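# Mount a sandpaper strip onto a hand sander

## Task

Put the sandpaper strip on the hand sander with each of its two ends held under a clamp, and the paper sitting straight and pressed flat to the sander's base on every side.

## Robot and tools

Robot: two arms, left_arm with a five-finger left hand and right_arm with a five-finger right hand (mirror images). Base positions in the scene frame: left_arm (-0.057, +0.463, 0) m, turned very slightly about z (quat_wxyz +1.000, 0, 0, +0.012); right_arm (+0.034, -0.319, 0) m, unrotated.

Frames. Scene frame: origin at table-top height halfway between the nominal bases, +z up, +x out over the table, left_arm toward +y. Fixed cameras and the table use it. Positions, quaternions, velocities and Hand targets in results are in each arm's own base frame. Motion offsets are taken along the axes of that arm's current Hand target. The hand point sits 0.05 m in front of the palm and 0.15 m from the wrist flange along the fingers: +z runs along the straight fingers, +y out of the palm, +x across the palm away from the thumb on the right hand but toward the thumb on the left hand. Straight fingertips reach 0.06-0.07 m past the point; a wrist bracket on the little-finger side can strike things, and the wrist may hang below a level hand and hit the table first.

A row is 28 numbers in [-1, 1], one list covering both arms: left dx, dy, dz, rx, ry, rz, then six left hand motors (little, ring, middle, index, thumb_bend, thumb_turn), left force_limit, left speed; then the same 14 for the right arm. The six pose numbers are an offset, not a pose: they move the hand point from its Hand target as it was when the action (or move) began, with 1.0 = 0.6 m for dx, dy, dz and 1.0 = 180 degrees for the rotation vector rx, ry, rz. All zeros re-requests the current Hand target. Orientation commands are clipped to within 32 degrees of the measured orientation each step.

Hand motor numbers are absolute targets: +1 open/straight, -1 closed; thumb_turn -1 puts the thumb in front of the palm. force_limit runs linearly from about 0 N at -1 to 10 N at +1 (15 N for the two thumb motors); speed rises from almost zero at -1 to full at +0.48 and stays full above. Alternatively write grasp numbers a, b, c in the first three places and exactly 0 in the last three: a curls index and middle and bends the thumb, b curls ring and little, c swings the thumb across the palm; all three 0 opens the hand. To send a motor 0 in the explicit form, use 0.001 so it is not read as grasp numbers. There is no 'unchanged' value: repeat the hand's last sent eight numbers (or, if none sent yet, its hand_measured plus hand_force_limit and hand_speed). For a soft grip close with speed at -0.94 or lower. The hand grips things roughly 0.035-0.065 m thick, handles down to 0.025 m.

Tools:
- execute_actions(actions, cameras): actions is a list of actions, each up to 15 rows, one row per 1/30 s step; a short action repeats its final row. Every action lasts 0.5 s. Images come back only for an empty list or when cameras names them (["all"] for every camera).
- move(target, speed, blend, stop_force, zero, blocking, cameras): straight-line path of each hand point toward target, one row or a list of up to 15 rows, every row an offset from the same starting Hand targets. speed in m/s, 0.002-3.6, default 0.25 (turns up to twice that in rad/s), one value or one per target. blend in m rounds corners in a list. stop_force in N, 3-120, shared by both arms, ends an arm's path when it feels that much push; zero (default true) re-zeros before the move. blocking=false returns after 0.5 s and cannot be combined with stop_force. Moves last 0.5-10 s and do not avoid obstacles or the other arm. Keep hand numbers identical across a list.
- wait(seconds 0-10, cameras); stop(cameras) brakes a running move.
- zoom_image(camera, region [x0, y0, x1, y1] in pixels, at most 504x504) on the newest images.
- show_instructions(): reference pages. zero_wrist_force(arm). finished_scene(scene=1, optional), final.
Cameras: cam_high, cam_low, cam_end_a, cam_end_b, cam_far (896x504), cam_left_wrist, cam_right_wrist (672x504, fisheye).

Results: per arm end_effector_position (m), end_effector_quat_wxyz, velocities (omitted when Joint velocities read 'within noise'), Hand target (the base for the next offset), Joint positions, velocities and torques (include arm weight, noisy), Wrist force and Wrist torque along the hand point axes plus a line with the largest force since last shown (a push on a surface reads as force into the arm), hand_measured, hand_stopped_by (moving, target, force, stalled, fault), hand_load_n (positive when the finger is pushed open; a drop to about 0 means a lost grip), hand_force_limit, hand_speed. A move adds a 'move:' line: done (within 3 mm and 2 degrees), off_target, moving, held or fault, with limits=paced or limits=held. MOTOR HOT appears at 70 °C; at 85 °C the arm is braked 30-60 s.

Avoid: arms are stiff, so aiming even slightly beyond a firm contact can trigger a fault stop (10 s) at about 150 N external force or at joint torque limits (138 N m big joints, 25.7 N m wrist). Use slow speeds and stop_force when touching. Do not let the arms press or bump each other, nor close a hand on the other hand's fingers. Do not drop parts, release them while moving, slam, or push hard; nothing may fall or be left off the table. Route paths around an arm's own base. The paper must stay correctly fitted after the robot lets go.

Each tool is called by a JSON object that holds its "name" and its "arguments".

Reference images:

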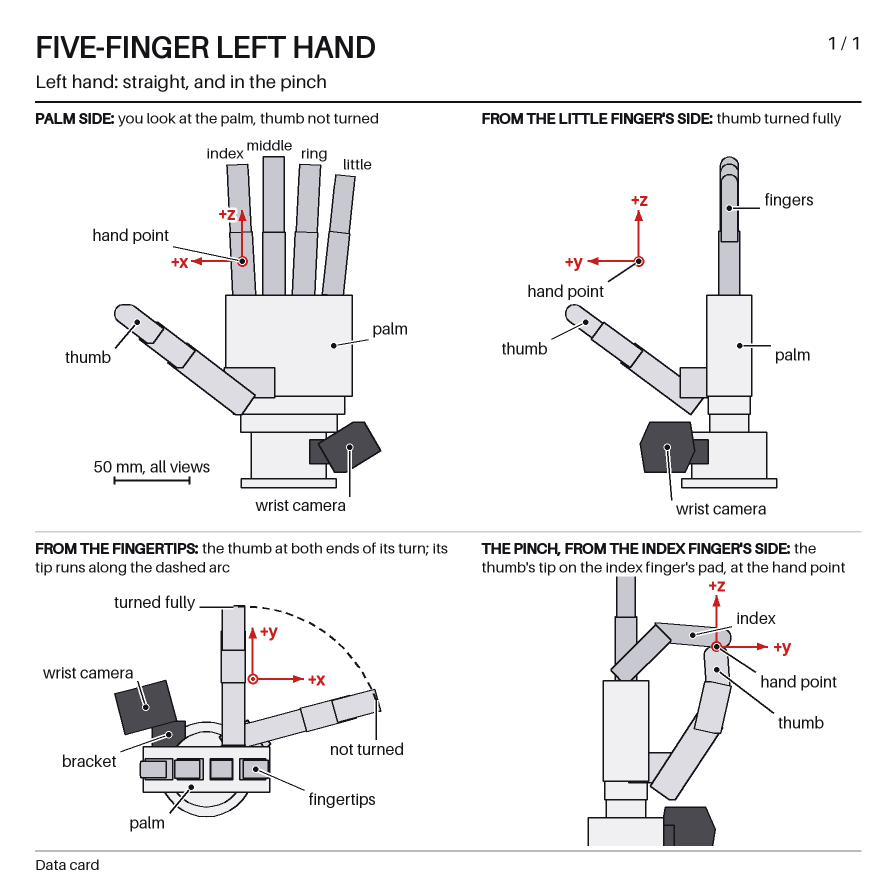

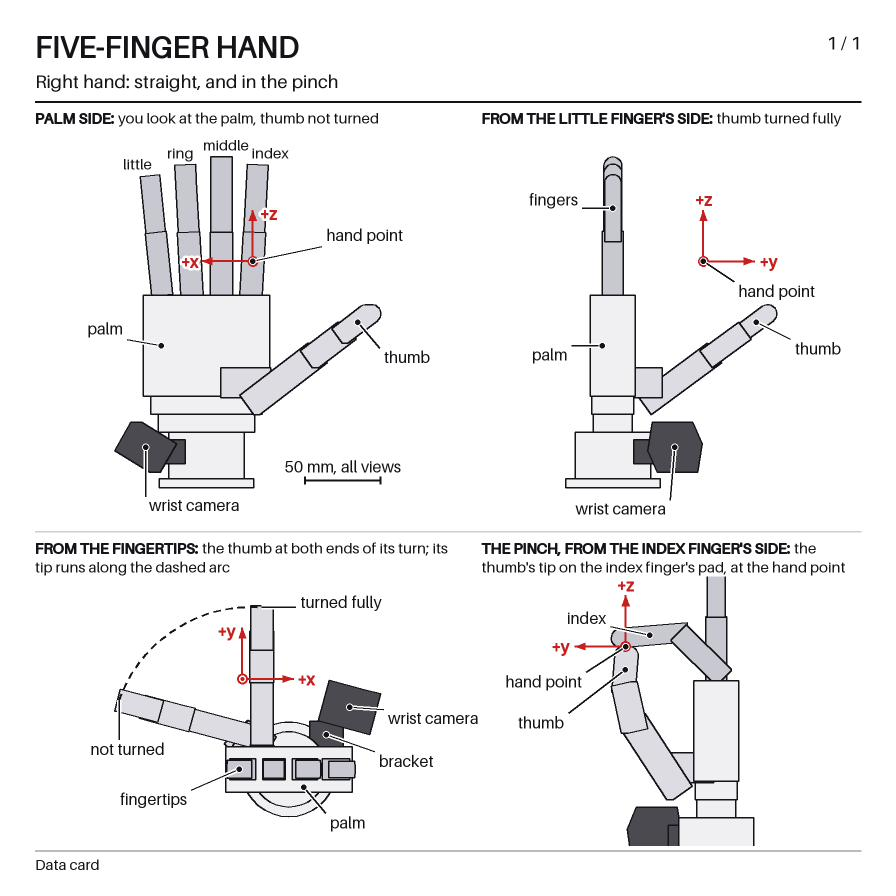

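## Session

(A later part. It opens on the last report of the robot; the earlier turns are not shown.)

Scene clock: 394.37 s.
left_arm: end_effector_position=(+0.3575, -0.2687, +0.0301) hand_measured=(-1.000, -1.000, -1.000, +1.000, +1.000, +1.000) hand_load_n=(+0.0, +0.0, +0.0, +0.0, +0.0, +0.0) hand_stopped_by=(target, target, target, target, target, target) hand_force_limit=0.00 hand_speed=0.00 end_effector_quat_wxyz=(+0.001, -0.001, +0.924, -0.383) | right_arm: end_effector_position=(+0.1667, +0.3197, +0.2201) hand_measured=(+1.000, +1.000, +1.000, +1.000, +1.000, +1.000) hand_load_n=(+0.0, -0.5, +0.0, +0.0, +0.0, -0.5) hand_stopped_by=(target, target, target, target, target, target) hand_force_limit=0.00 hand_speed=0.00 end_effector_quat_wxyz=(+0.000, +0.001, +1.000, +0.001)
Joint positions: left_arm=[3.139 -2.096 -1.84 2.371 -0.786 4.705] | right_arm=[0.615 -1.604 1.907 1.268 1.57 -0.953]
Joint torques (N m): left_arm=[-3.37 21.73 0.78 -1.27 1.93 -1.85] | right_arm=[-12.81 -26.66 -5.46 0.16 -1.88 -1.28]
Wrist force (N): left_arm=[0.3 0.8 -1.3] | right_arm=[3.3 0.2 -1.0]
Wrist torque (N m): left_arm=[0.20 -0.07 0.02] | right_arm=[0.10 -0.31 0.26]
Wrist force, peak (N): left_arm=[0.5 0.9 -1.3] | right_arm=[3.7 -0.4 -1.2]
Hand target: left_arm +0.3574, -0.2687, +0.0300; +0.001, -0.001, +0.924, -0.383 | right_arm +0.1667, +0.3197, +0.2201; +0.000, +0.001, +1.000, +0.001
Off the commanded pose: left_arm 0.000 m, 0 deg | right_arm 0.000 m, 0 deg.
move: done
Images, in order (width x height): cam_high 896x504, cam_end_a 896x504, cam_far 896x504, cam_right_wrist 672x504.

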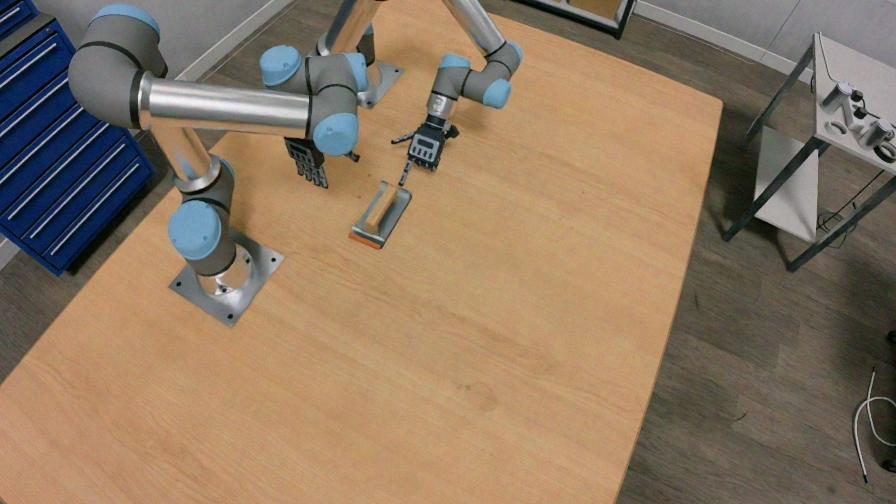

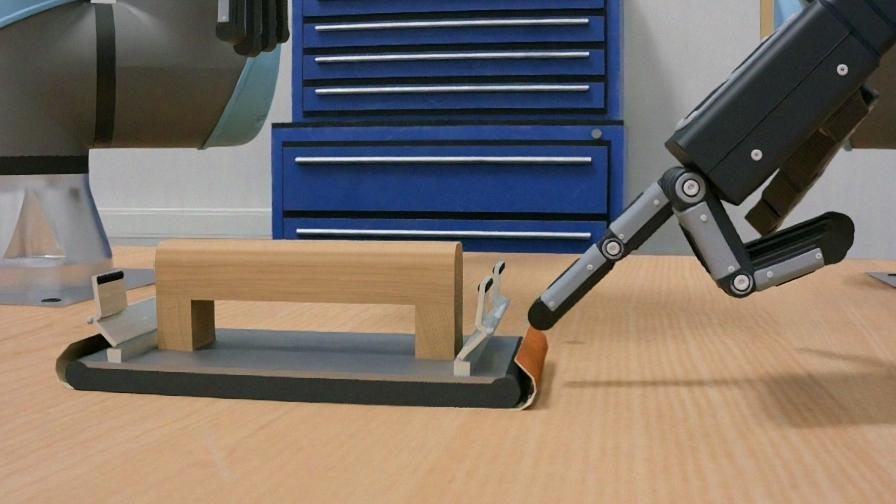

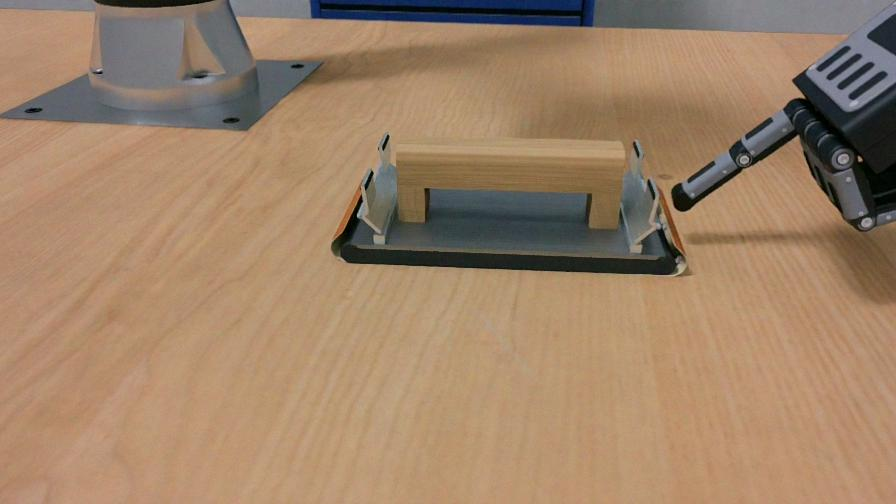

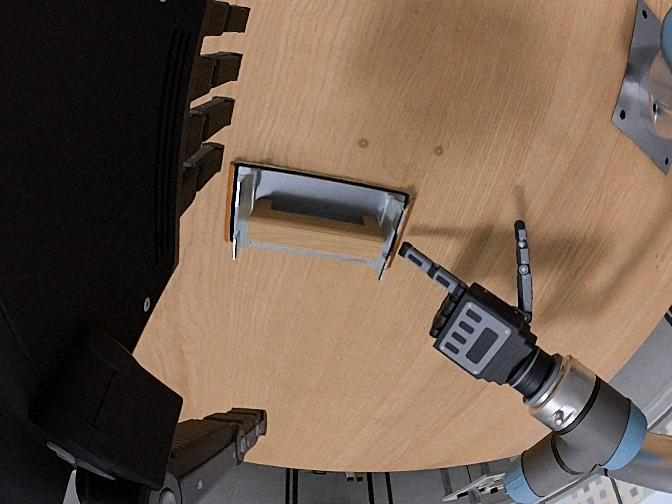

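{"name": "move", "arguments": {"target": [0.0067,0.04125,0.0177,0,0,0, -1,-1,-1,1,1,1, 0,0, -0.2597,0.1088,0.0785,-0.139,0,0, 1,-1,-1,1,1,1, 0,0], "speed": 0.15, "cameras": ["all"]}}

Scene clock: 467.53 s.
left_arm: end_effector_position=(+0.3534, -0.2587, +0.0050) hand_measured=(-1.000, -1.000, -1.000, +1.000, +1.000, +1.000) hand_load_n=(+0.0, +0.5, +0.0, +0.0, +0.0, +0.0) hand_stopped_by=(target, target, target, target, target, target) hand_force_limit=0.00 hand_speed=0.00 end_effector_quat_wxyz=(+0.001, -0.001, +0.924, -0.383) | right_arm: end_effector_position=(+0.3225, +0.3846, +0.1730) hand_measured=(+1.000, -1.000, -1.000, +1.000, +1.000, +1.000) hand_load_n=(+0.0, +0.0, +0.0, +0.0, +0.0, +0.0) hand_stopped_by=(target, target, target, target, target, target) hand_force_limit=0.00 hand_speed=0.00 end_effector_quat_wxyz=(+0.000, +0.001, +0.976, +0.217)
Joint positions: left_arm=[3.165 -2.134 -1.876 2.418 -0.786 4.742] | right_arm=[0.285 -1.339 1.841 0.937 1.152 -1.256]
Joint torques (N m): left_arm=[8.86 22.62 0.67 -0.8 -0.03 1.53] | right_arm=[-13.06 -12.6 -29.15 0.36 -2.58 -1.18]
Wrist force (N): left_arm=[0.3 -0.1 -1.6] | right_arm=[3.7 1.3 -0.8]
Wrist torque (N m): left_arm=[0.27 -0.11 -0.09] | right_arm=[0.19 -0.39 0.39]
Wrist force, peak (N): left_arm=[0.4 1.0 -1.3] | right_arm=[4.2 -0.2 -1.1]
Hand target: left_arm +0.3534, -0.2587, +0.0050; +0.001, -0.001, +0.924, -0.383 | right_arm +0.3226, +0.3846, +0.1730; +0.000, +0.001, +0.976, +0.217
Off the commanded pose: left_arm 0.000 m, 0 deg | right_arm 0.000 m, 0 deg.
move: done

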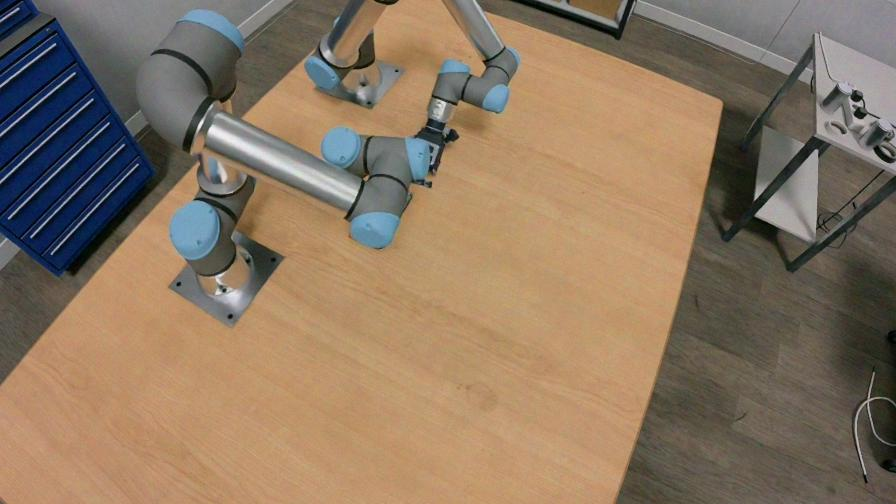

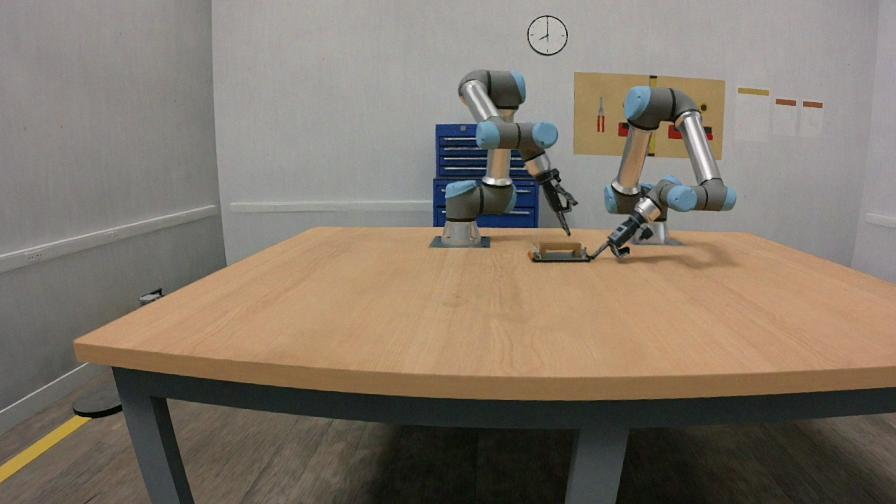

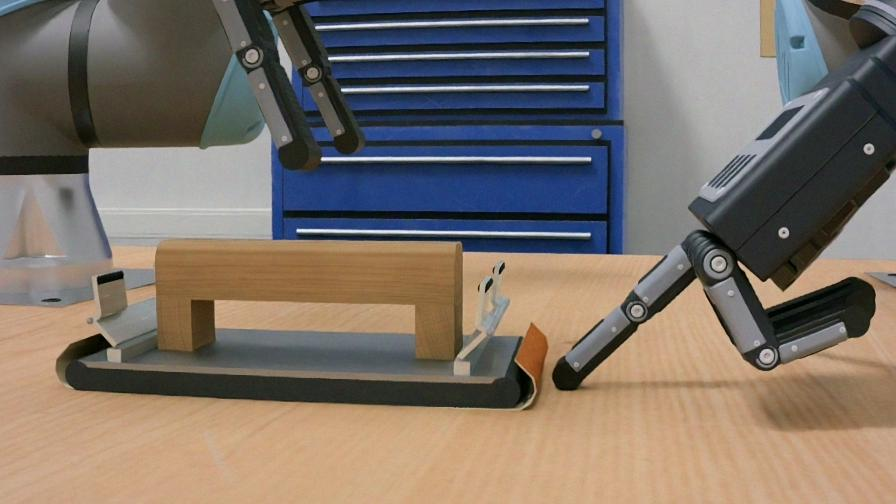

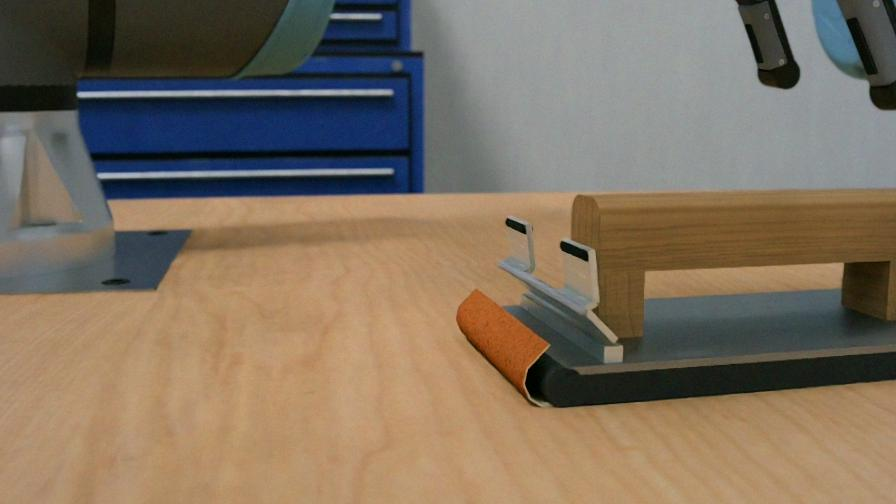

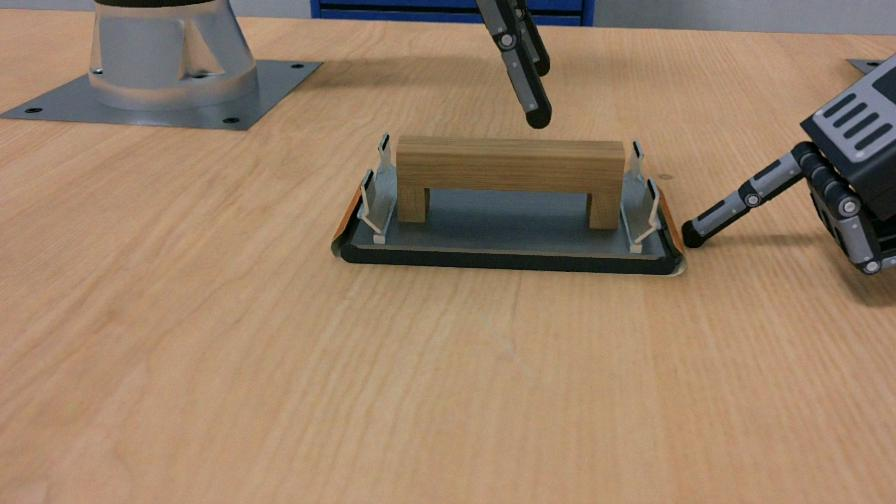

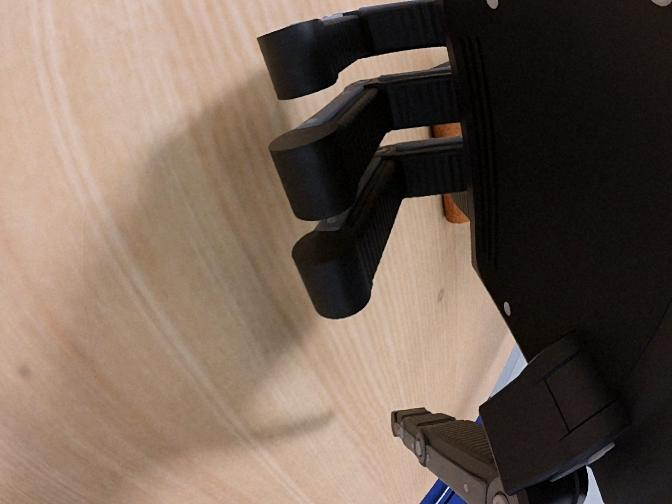

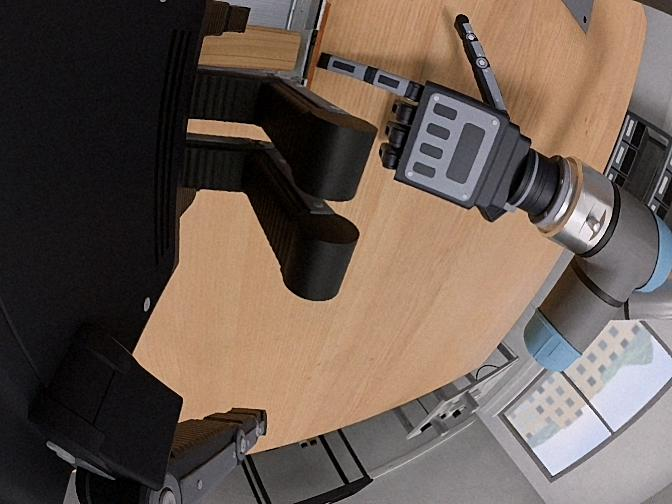

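{"name": "zoom_image", "arguments": {"camera": "cam_far", "region": [320, 80, 720, 290]}}

{"name": "zoom_image", "arguments": {"camera": "cam_right_wrist", "region": [190, 0, 390, 120]}}

{"name": "zoom_image", "arguments": {"camera": "cam_end_a", "region": [240, 120, 620, 420]}}

Scaled by 1.260 from the camera's 896x504 image, which has a finer 1280x720 frame.

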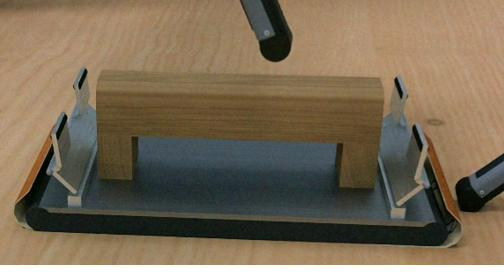

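Scaled by 2.520 from the camera's 672x504 image, which has a finer 960x720 frame.

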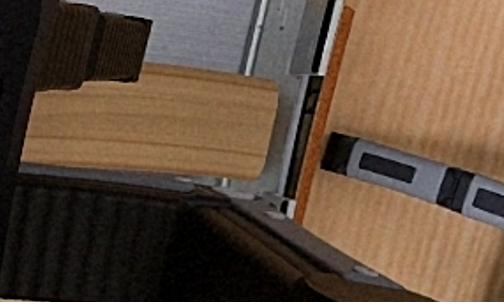

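Scaled by 1.326 from the camera's 896x504 image, which has a finer 1280x720 frame.

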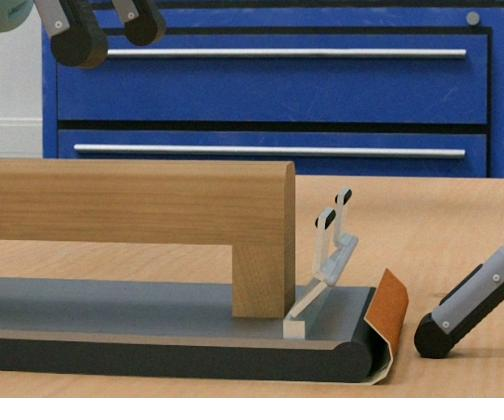

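{"name": "move", "arguments": {"target": [0,0,0,0,0,0, -1,-1,-1,1,1,1, 0,0, 0.0667,0.083,0.0388,0,0,0, 1,-1,-1,1,1,1, 0,0], "speed": 0.12, "cameras": ["cam_high","cam_end_a","cam_far","cam_right_wrist"]}}

{"name": "zoom_image", "arguments": {"camera": "cam_right_wrist", "region": [190, 0, 430, 180]}}

{"name": "zoom_image", "arguments": {"camera": "cam_far", "region": [530, 80, 730, 290]}}

{"name": "zoom_image", "arguments": {"camera": "cam_end_a", "region": [370, 120, 620, 420]}}

Scene clock: 618.60 s.
left_arm: end_effector_position=(+0.3534, -0.2587, +0.0050) hand_measured=(-1.000, -1.000, -1.000, +1.000, +1.000, +1.000) hand_load_n=(+0.0, +0.0, +0.5, +0.5, +0.0, +0.0) hand_stopped_by=(target, target, target, target, target, target) hand_force_limit=0.00 hand_speed=0.00 end_effector_quat_wxyz=(+0.001, -0.001, +0.924, -0.383) | right_arm: end_effector_position=(+0.2827, +0.4396, +0.1730) hand_measured=(+1.000, -1.000, -1.000, +1.000, +1.000, +1.000) hand_load_n=(+0.0, +0.0, +0.0, +0.0, +0.0, +0.0) hand_stopped_by=(target, target, target, target, target, target) hand_force_limit=0.00 hand_speed=0.00 end_effector_quat_wxyz=(+0.000, +0.001, +0.976, +0.217)
Joint positions: left_arm=[3.165 -2.134 -1.876 2.418 -0.786 4.742] | right_arm=[0.474 -1.332 1.81 0.882 1.184 -1.053]
Joint torques (N m): left_arm=[9.62 22.17 0.12 -1.01 1.56 1.28] | right_arm=[12.35 -14.31 -28.6 -0.12 1.47 1.16]
Wrist force (N): left_arm=[0.1 -0.4 -1.8] | right_arm=[2.8 1.2 -0.5]
Wrist torque (N m): left_arm=[0.28 -0.09 -0.11] | right_arm=[0.15 -0.27 0.17]
Wrist force, peak (N): left_arm=[0.4 -0.5 -1.8] | right_arm=[3.7 1.8 0.0]
Hand target: left_arm +0.3534, -0.2587, +0.0050; +0.001, -0.001, +0.924, -0.383 | right_arm +0.2827, +0.4397, +0.1730; +0.000, +0.001, +0.976, +0.217
Off the commanded pose: left_arm 0.000 m, 0 deg | right_arm 0.000 m, 0 deg.
move: done
Images, in order (width x height): cam_high 896x504, cam_end_a 896x504, cam_far 896x504, cam_right_wrist 672x504.

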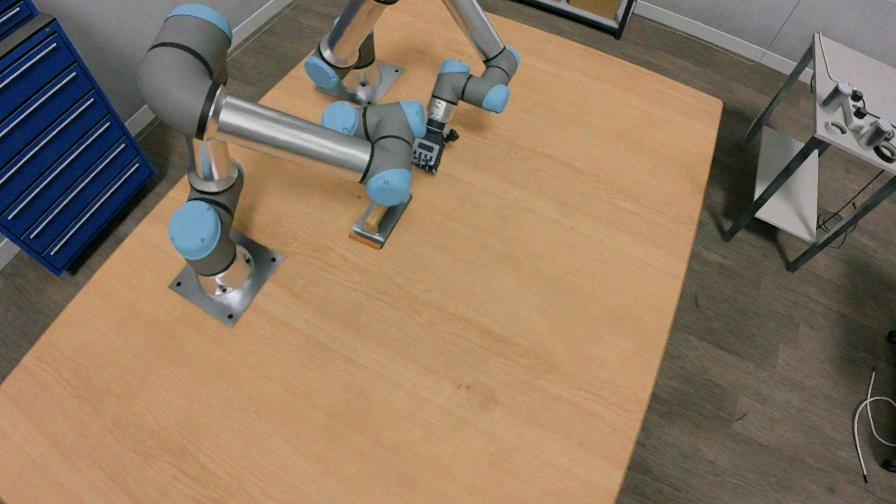

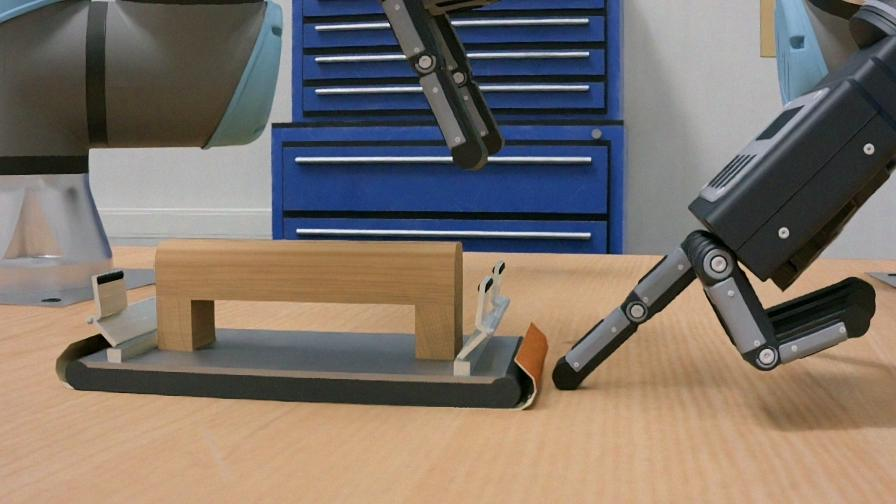

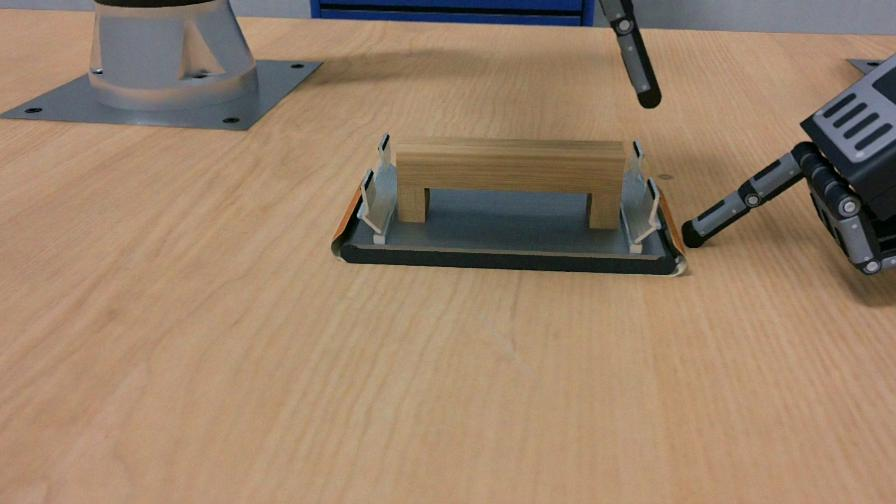

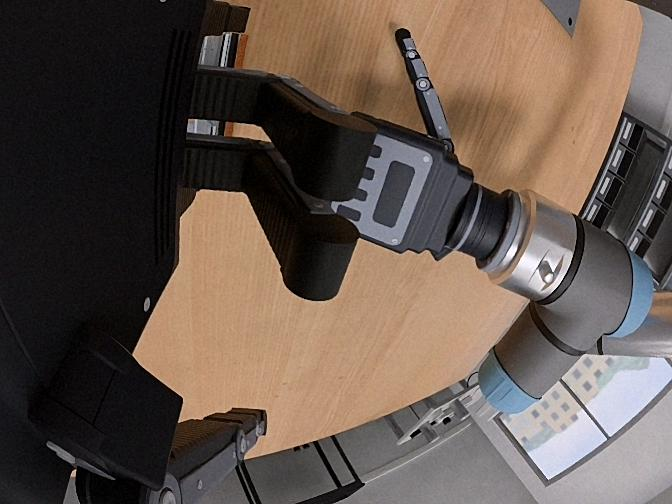

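Scaled by 2.100 from the camera's 672x504 image, which has a finer 960x720 frame.

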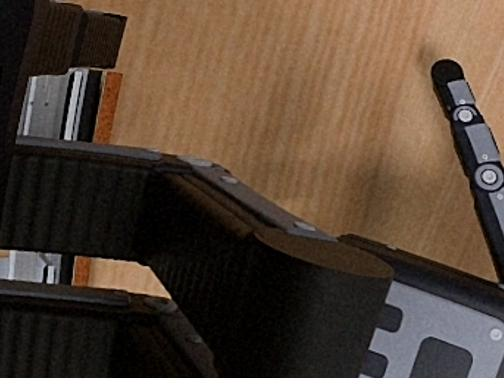

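Scaled by 2.400 from the camera's 896x504 image, which has a finer 1280x720 frame.

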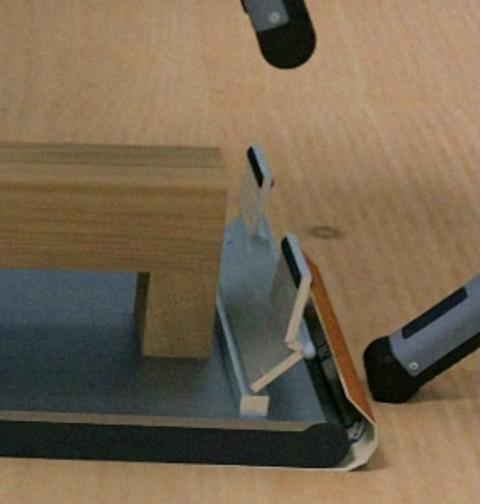

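Scaled by 1.680 from the camera's 896x504 image, which has a finer 1280x720 frame.

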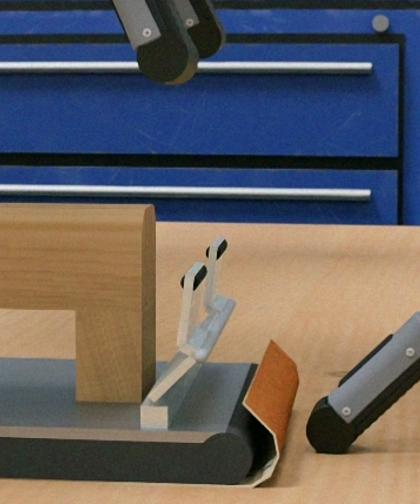

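{"name": "move", "arguments": {"target": [0,0,0,0,0,0, -1,-1,-1,1,1,1, 0,0, 0.01,-0.0337,0.0487,0,0,0, 1,-1,-1,1,1,1, 0,0], "speed": 0.1, "cameras": ["cam_high","cam_end_a","cam_far","cam_right_wrist"]}}

{"name": "zoom_image", "arguments": {"camera": "cam_far", "region": [530, 80, 730, 290]}}

{"name": "zoom_image", "arguments": {"camera": "cam_end_a", "region": [370, 170, 620, 420]}}

{"name": "zoom_image", "arguments": {"camera": "cam_right_wrist", "region": [180, 0, 330, 180]}}

Scene clock: 632.20 s.
left_arm: end_effector_position=(+0.3534, -0.2587, +0.0050) hand_measured=(-1.000, -1.000, -1.000, +1.000, +1.000, +1.000) hand_load_n=(+0.0, +0.0, +0.0, +0.5, +0.0, +0.0) hand_stopped_by=(target, target, target, target, target, target) hand_force_limit=0.00 hand_speed=0.00 end_effector_quat_wxyz=(+0.001, -0.001, +0.924, -0.383) | right_arm: end_effector_position=(+0.2767, +0.4338, +0.1381) hand_measured=(+1.000, -1.000, -1.000, +1.000, +1.000, +1.000) hand_load_n=(+0.0, +0.5, +0.0, -6.0, +0.0, +0.0) hand_stopped_by=(target, target, target, target, target, target) hand_force_limit=0.00 hand_speed=0.00 end_effector_quat_wxyz=(+0.000, +0.001, +0.976, +0.217)
Joint positions: left_arm=[3.165 -2.134 -1.876 2.418 -0.786 4.742] | right_arm=[0.467 -1.307 1.881 0.789 1.183 -1.06]
Joint torques (N m): left_arm=[9.03 21.33 0.74 -0.85 1.46 1.39] | right_arm=[-12.72 -11.08 -0.79 0.51 -1.48 -1.09]
Wrist force (N): left_arm=[0.1 -0.6 -1.7] | right_arm=[2.0 6.4 -4.7]
Wrist torque (N m): left_arm=[0.24 -0.09 -0.10] | right_arm=[0.21 -0.44 0.28]
Wrist force, peak (N): left_arm=[0.2 -0.5 -1.9] | right_arm=[2.0 6.4 -4.7]
Hand target: left_arm +0.3534, -0.2587, +0.0050; +0.001, -0.001, +0.924, -0.383 | right_arm +0.2767, +0.4338, +0.1380; +0.000, +0.001, +0.976, +0.217
Off the commanded pose: left_arm 0.000 m, 0 deg | right_arm 0.000 m, 0 deg.
move: done
Images, in order (width x height): cam_high 896x504, cam_end_a 896x504, cam_far 896x504, cam_right_wrist 672x504.

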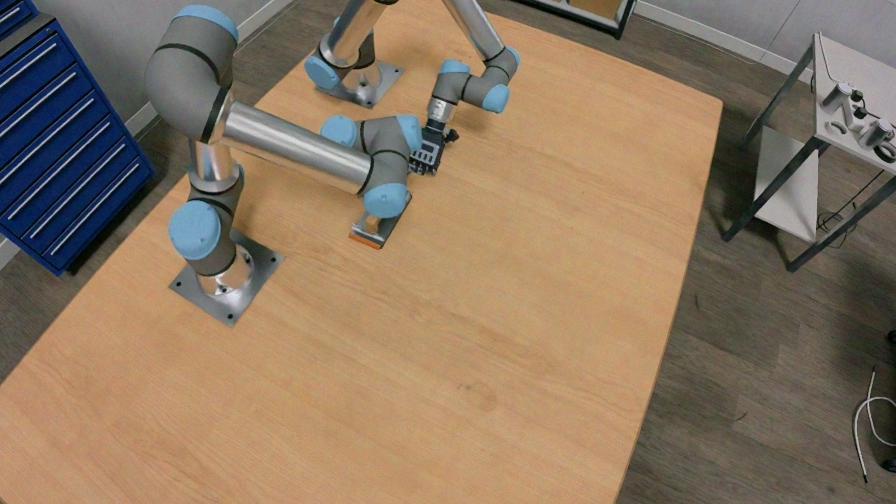

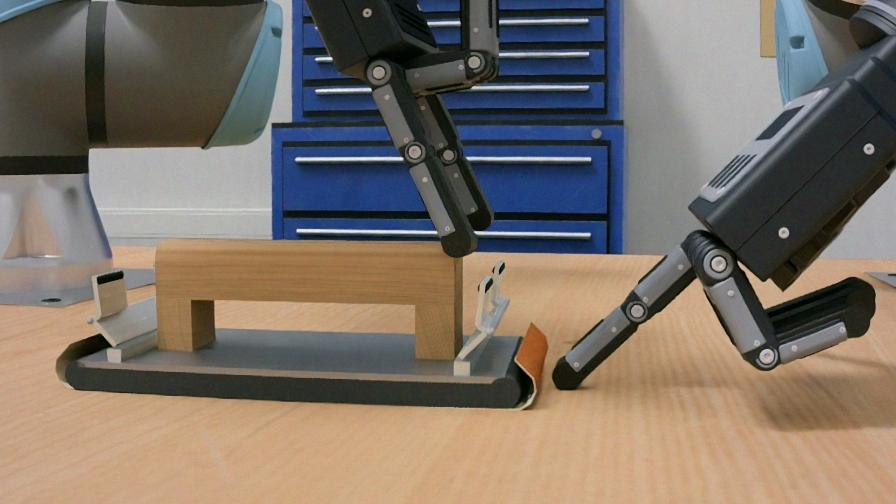

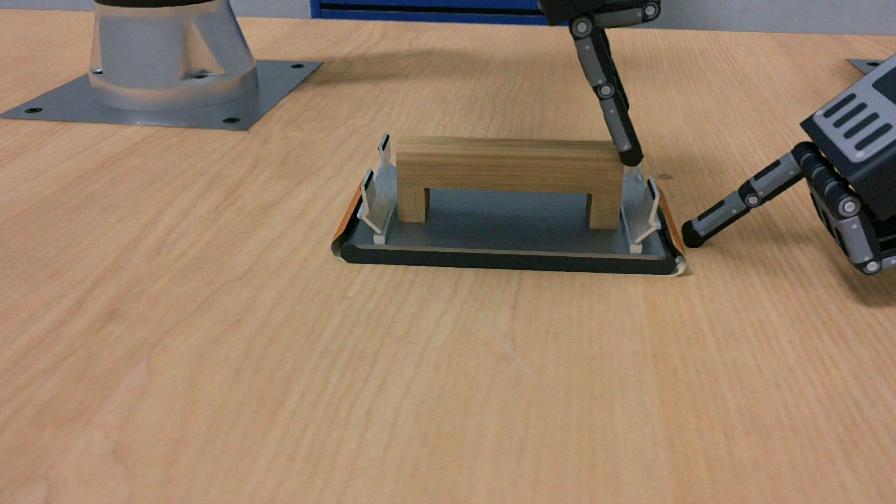

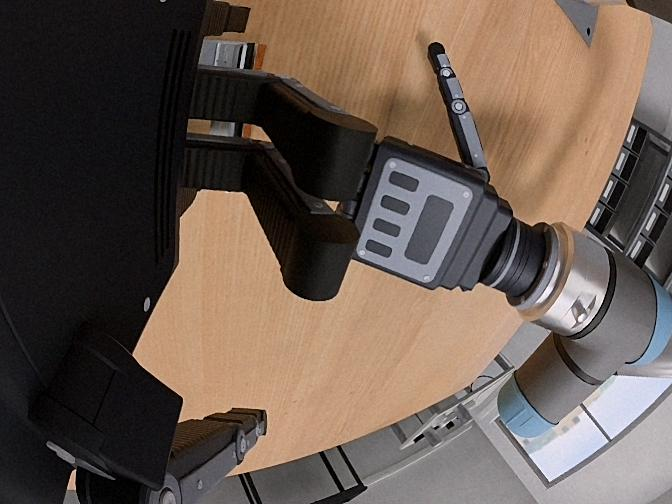

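Scaled by 2.400 from the camera's 896x504 image, which has a finer 1280x720 frame.

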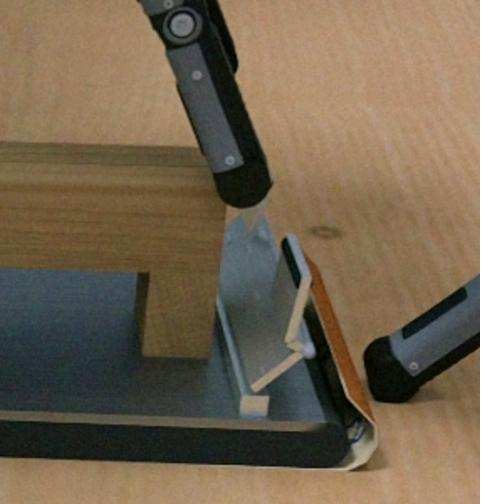

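Scaled by 2.016 from the camera's 896x504 image, which has a finer 1280x720 frame.

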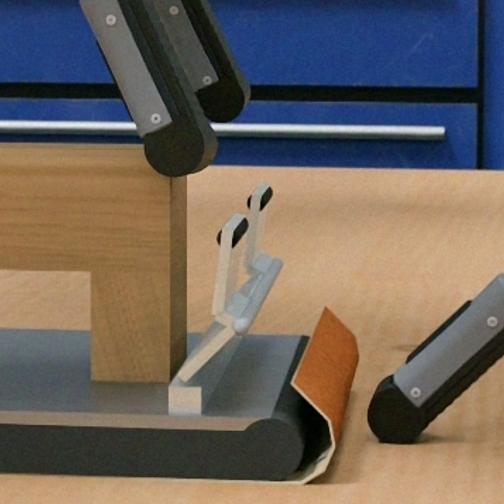

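Scaled by 2.800 from the camera's 672x504 image, which has a finer 960x720 frame.

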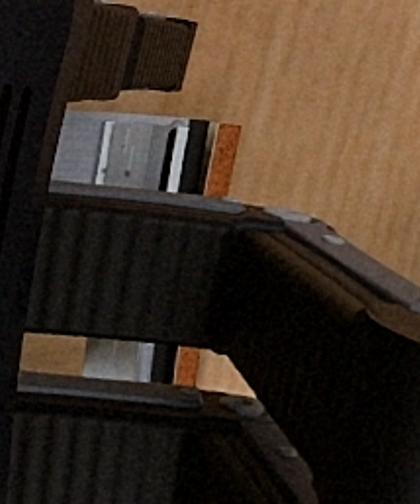

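{"name": "move", "arguments": {"target": [[0,0,0,0,0,0, -1,-1,-1,1,1,1, 0,0, 0,0.0085,-0.0181,0,0,0, 1,-1,-1,1,1,1, 0,0],[0.01,0,0,0,0,0, -1,-1,-1,1,1,1, 0,0, -0.045,0.0085,-0.0181,0,0,0, 1,-1,-1,1,1,1, 0,0]], "speed": 0.1, "cameras": ["cam_high","cam_end_a","cam_far","cam_right_wrist"]}}

{"name": "zoom_image", "arguments": {"camera": "cam_far", "region": [530, 80, 730, 290]}}

{"name": "zoom_image", "arguments": {"camera": "cam_end_a", "region": [370, 170, 620, 420]}}

{"name": "zoom_image", "arguments": {"camera": "cam_right_wrist", "region": [180, 0, 330, 180]}}

Scene clock: 687.13 s.
left_arm: end_effector_position=(+0.3474, -0.2587, +0.0050) hand_measured=(-1.000, -1.000, -1.000, +1.000, +1.000, +1.000) hand_load_n=(+0.0, +0.5, +0.0, +0.5, +0.0, +0.0) hand_stopped_by=(target, target, target, target, target, target) hand_force_limit=0.00 hand_speed=0.00 end_effector_quat_wxyz=(+0.001, -0.001, +0.924, -0.383) | right_arm: end_effector_position=(+0.3035, +0.4337, +0.1500) hand_measured=(+1.000, -1.000, -1.000, +1.000, +1.000, +1.000) hand_load_n=(+0.0, +0.0, +0.0, +0.0, +0.0, +0.0) hand_stopped_by=(target, target, target, target, target, target) hand_force_limit=0.00 hand_speed=0.00 end_effector_quat_wxyz=(+0.000, +0.001, +0.976, +0.217)
Joint positions: left_arm=[3.166 -2.125 -1.894 2.427 -0.786 4.743] | right_arm=[0.434 -1.279 1.812 0.843 1.176 -1.095]
Joint torques (N m): left_arm=[8.68 36.97 -0.06 -0.95 0.82 1.37] | right_arm=[-12.37 -14.91 -28.16 4.74 -2.61 -1.01]
Wrist force (N): left_arm=[-0.6 -0.5 -2.4] | right_arm=[3.3 1.2 -0.5]
Wrist torque (N m): left_arm=[0.30 -0.14 -0.14] | right_arm=[0.16 -0.37 0.35]
Wrist force, peak (N): left_arm=[-1.4 -1.8 -3.5] | right_arm=[2.0 7.4 -5.7]
Hand target: left_arm +0.3474, -0.2587, +0.0050; +0.001, -0.001, +0.924, -0.383 | right_arm +0.3037, +0.4337, +0.1500; +0.000, +0.001, +0.976, +0.217
Off the commanded pose: left_arm 0.000 m, 0 deg | right_arm 0.000 m, 0 deg.
move: done
Images, in order (width x height): cam_high 896x504, cam_end_a 896x504, cam_far 896x504, cam_right_wrist 672x504.

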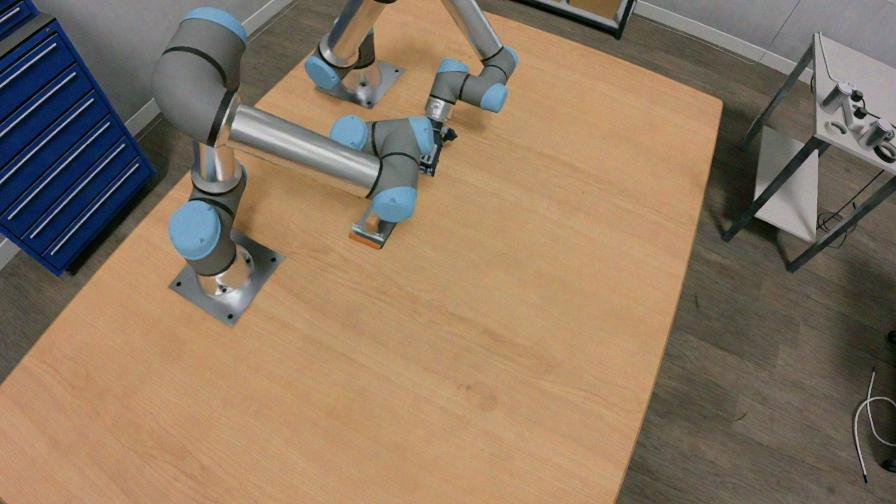

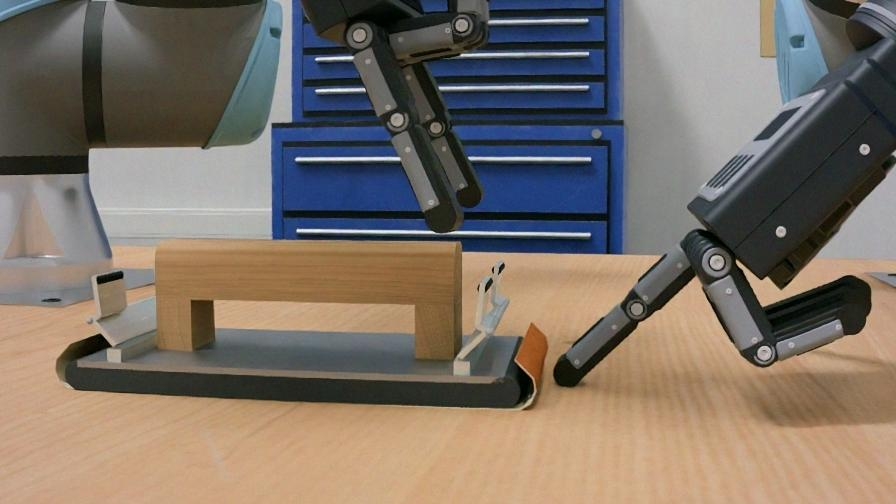

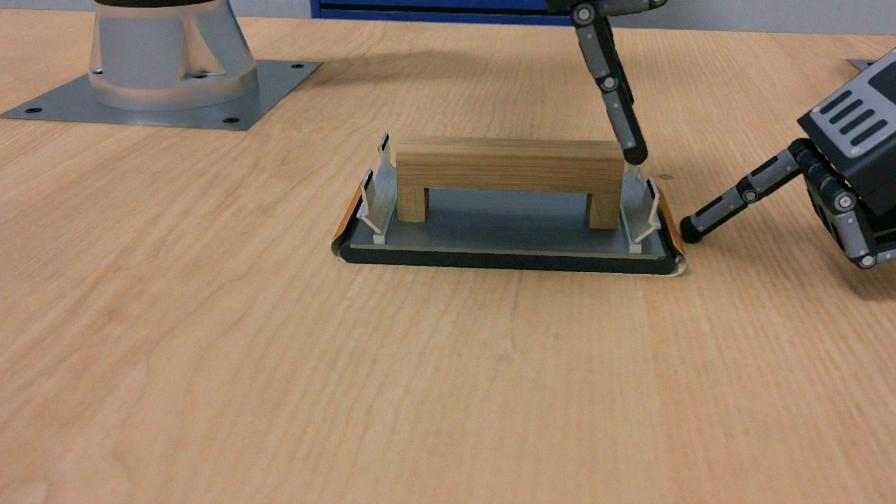

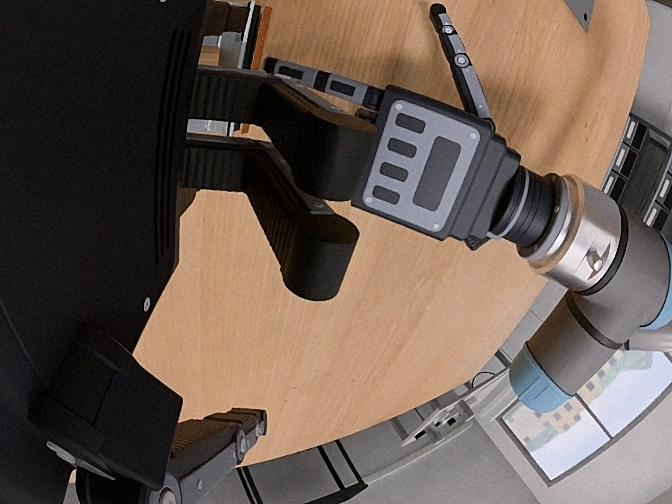

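Scaled by 2.400 from the camera's 896x504 image, which has a finer 1280x720 frame.

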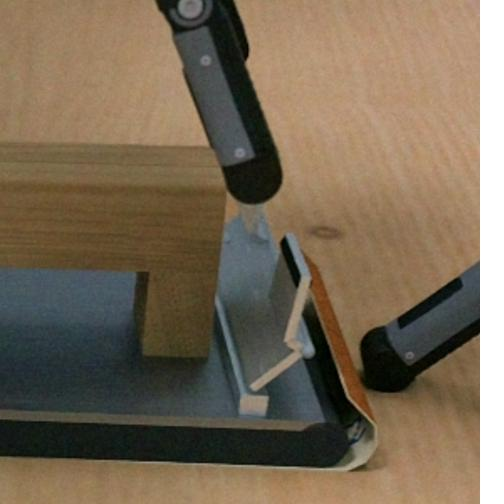

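Scaled by 2.016 from the camera's 896x504 image, which has a finer 1280x720 frame.

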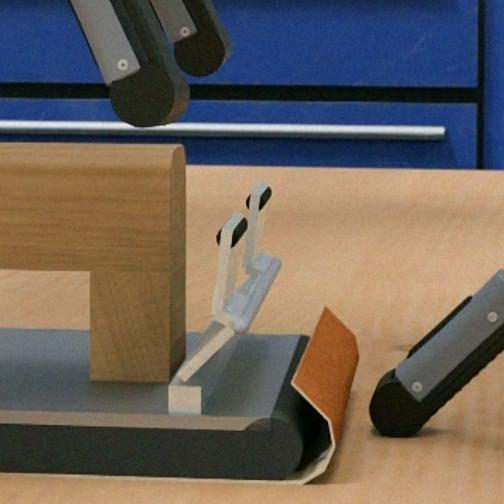

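Scaled by 2.800 from the camera's 672x504 image, which has a finer 960x720 frame.

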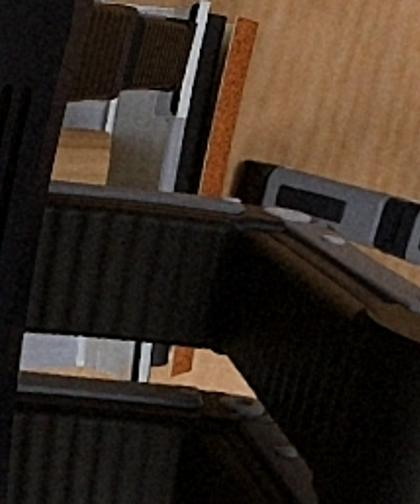

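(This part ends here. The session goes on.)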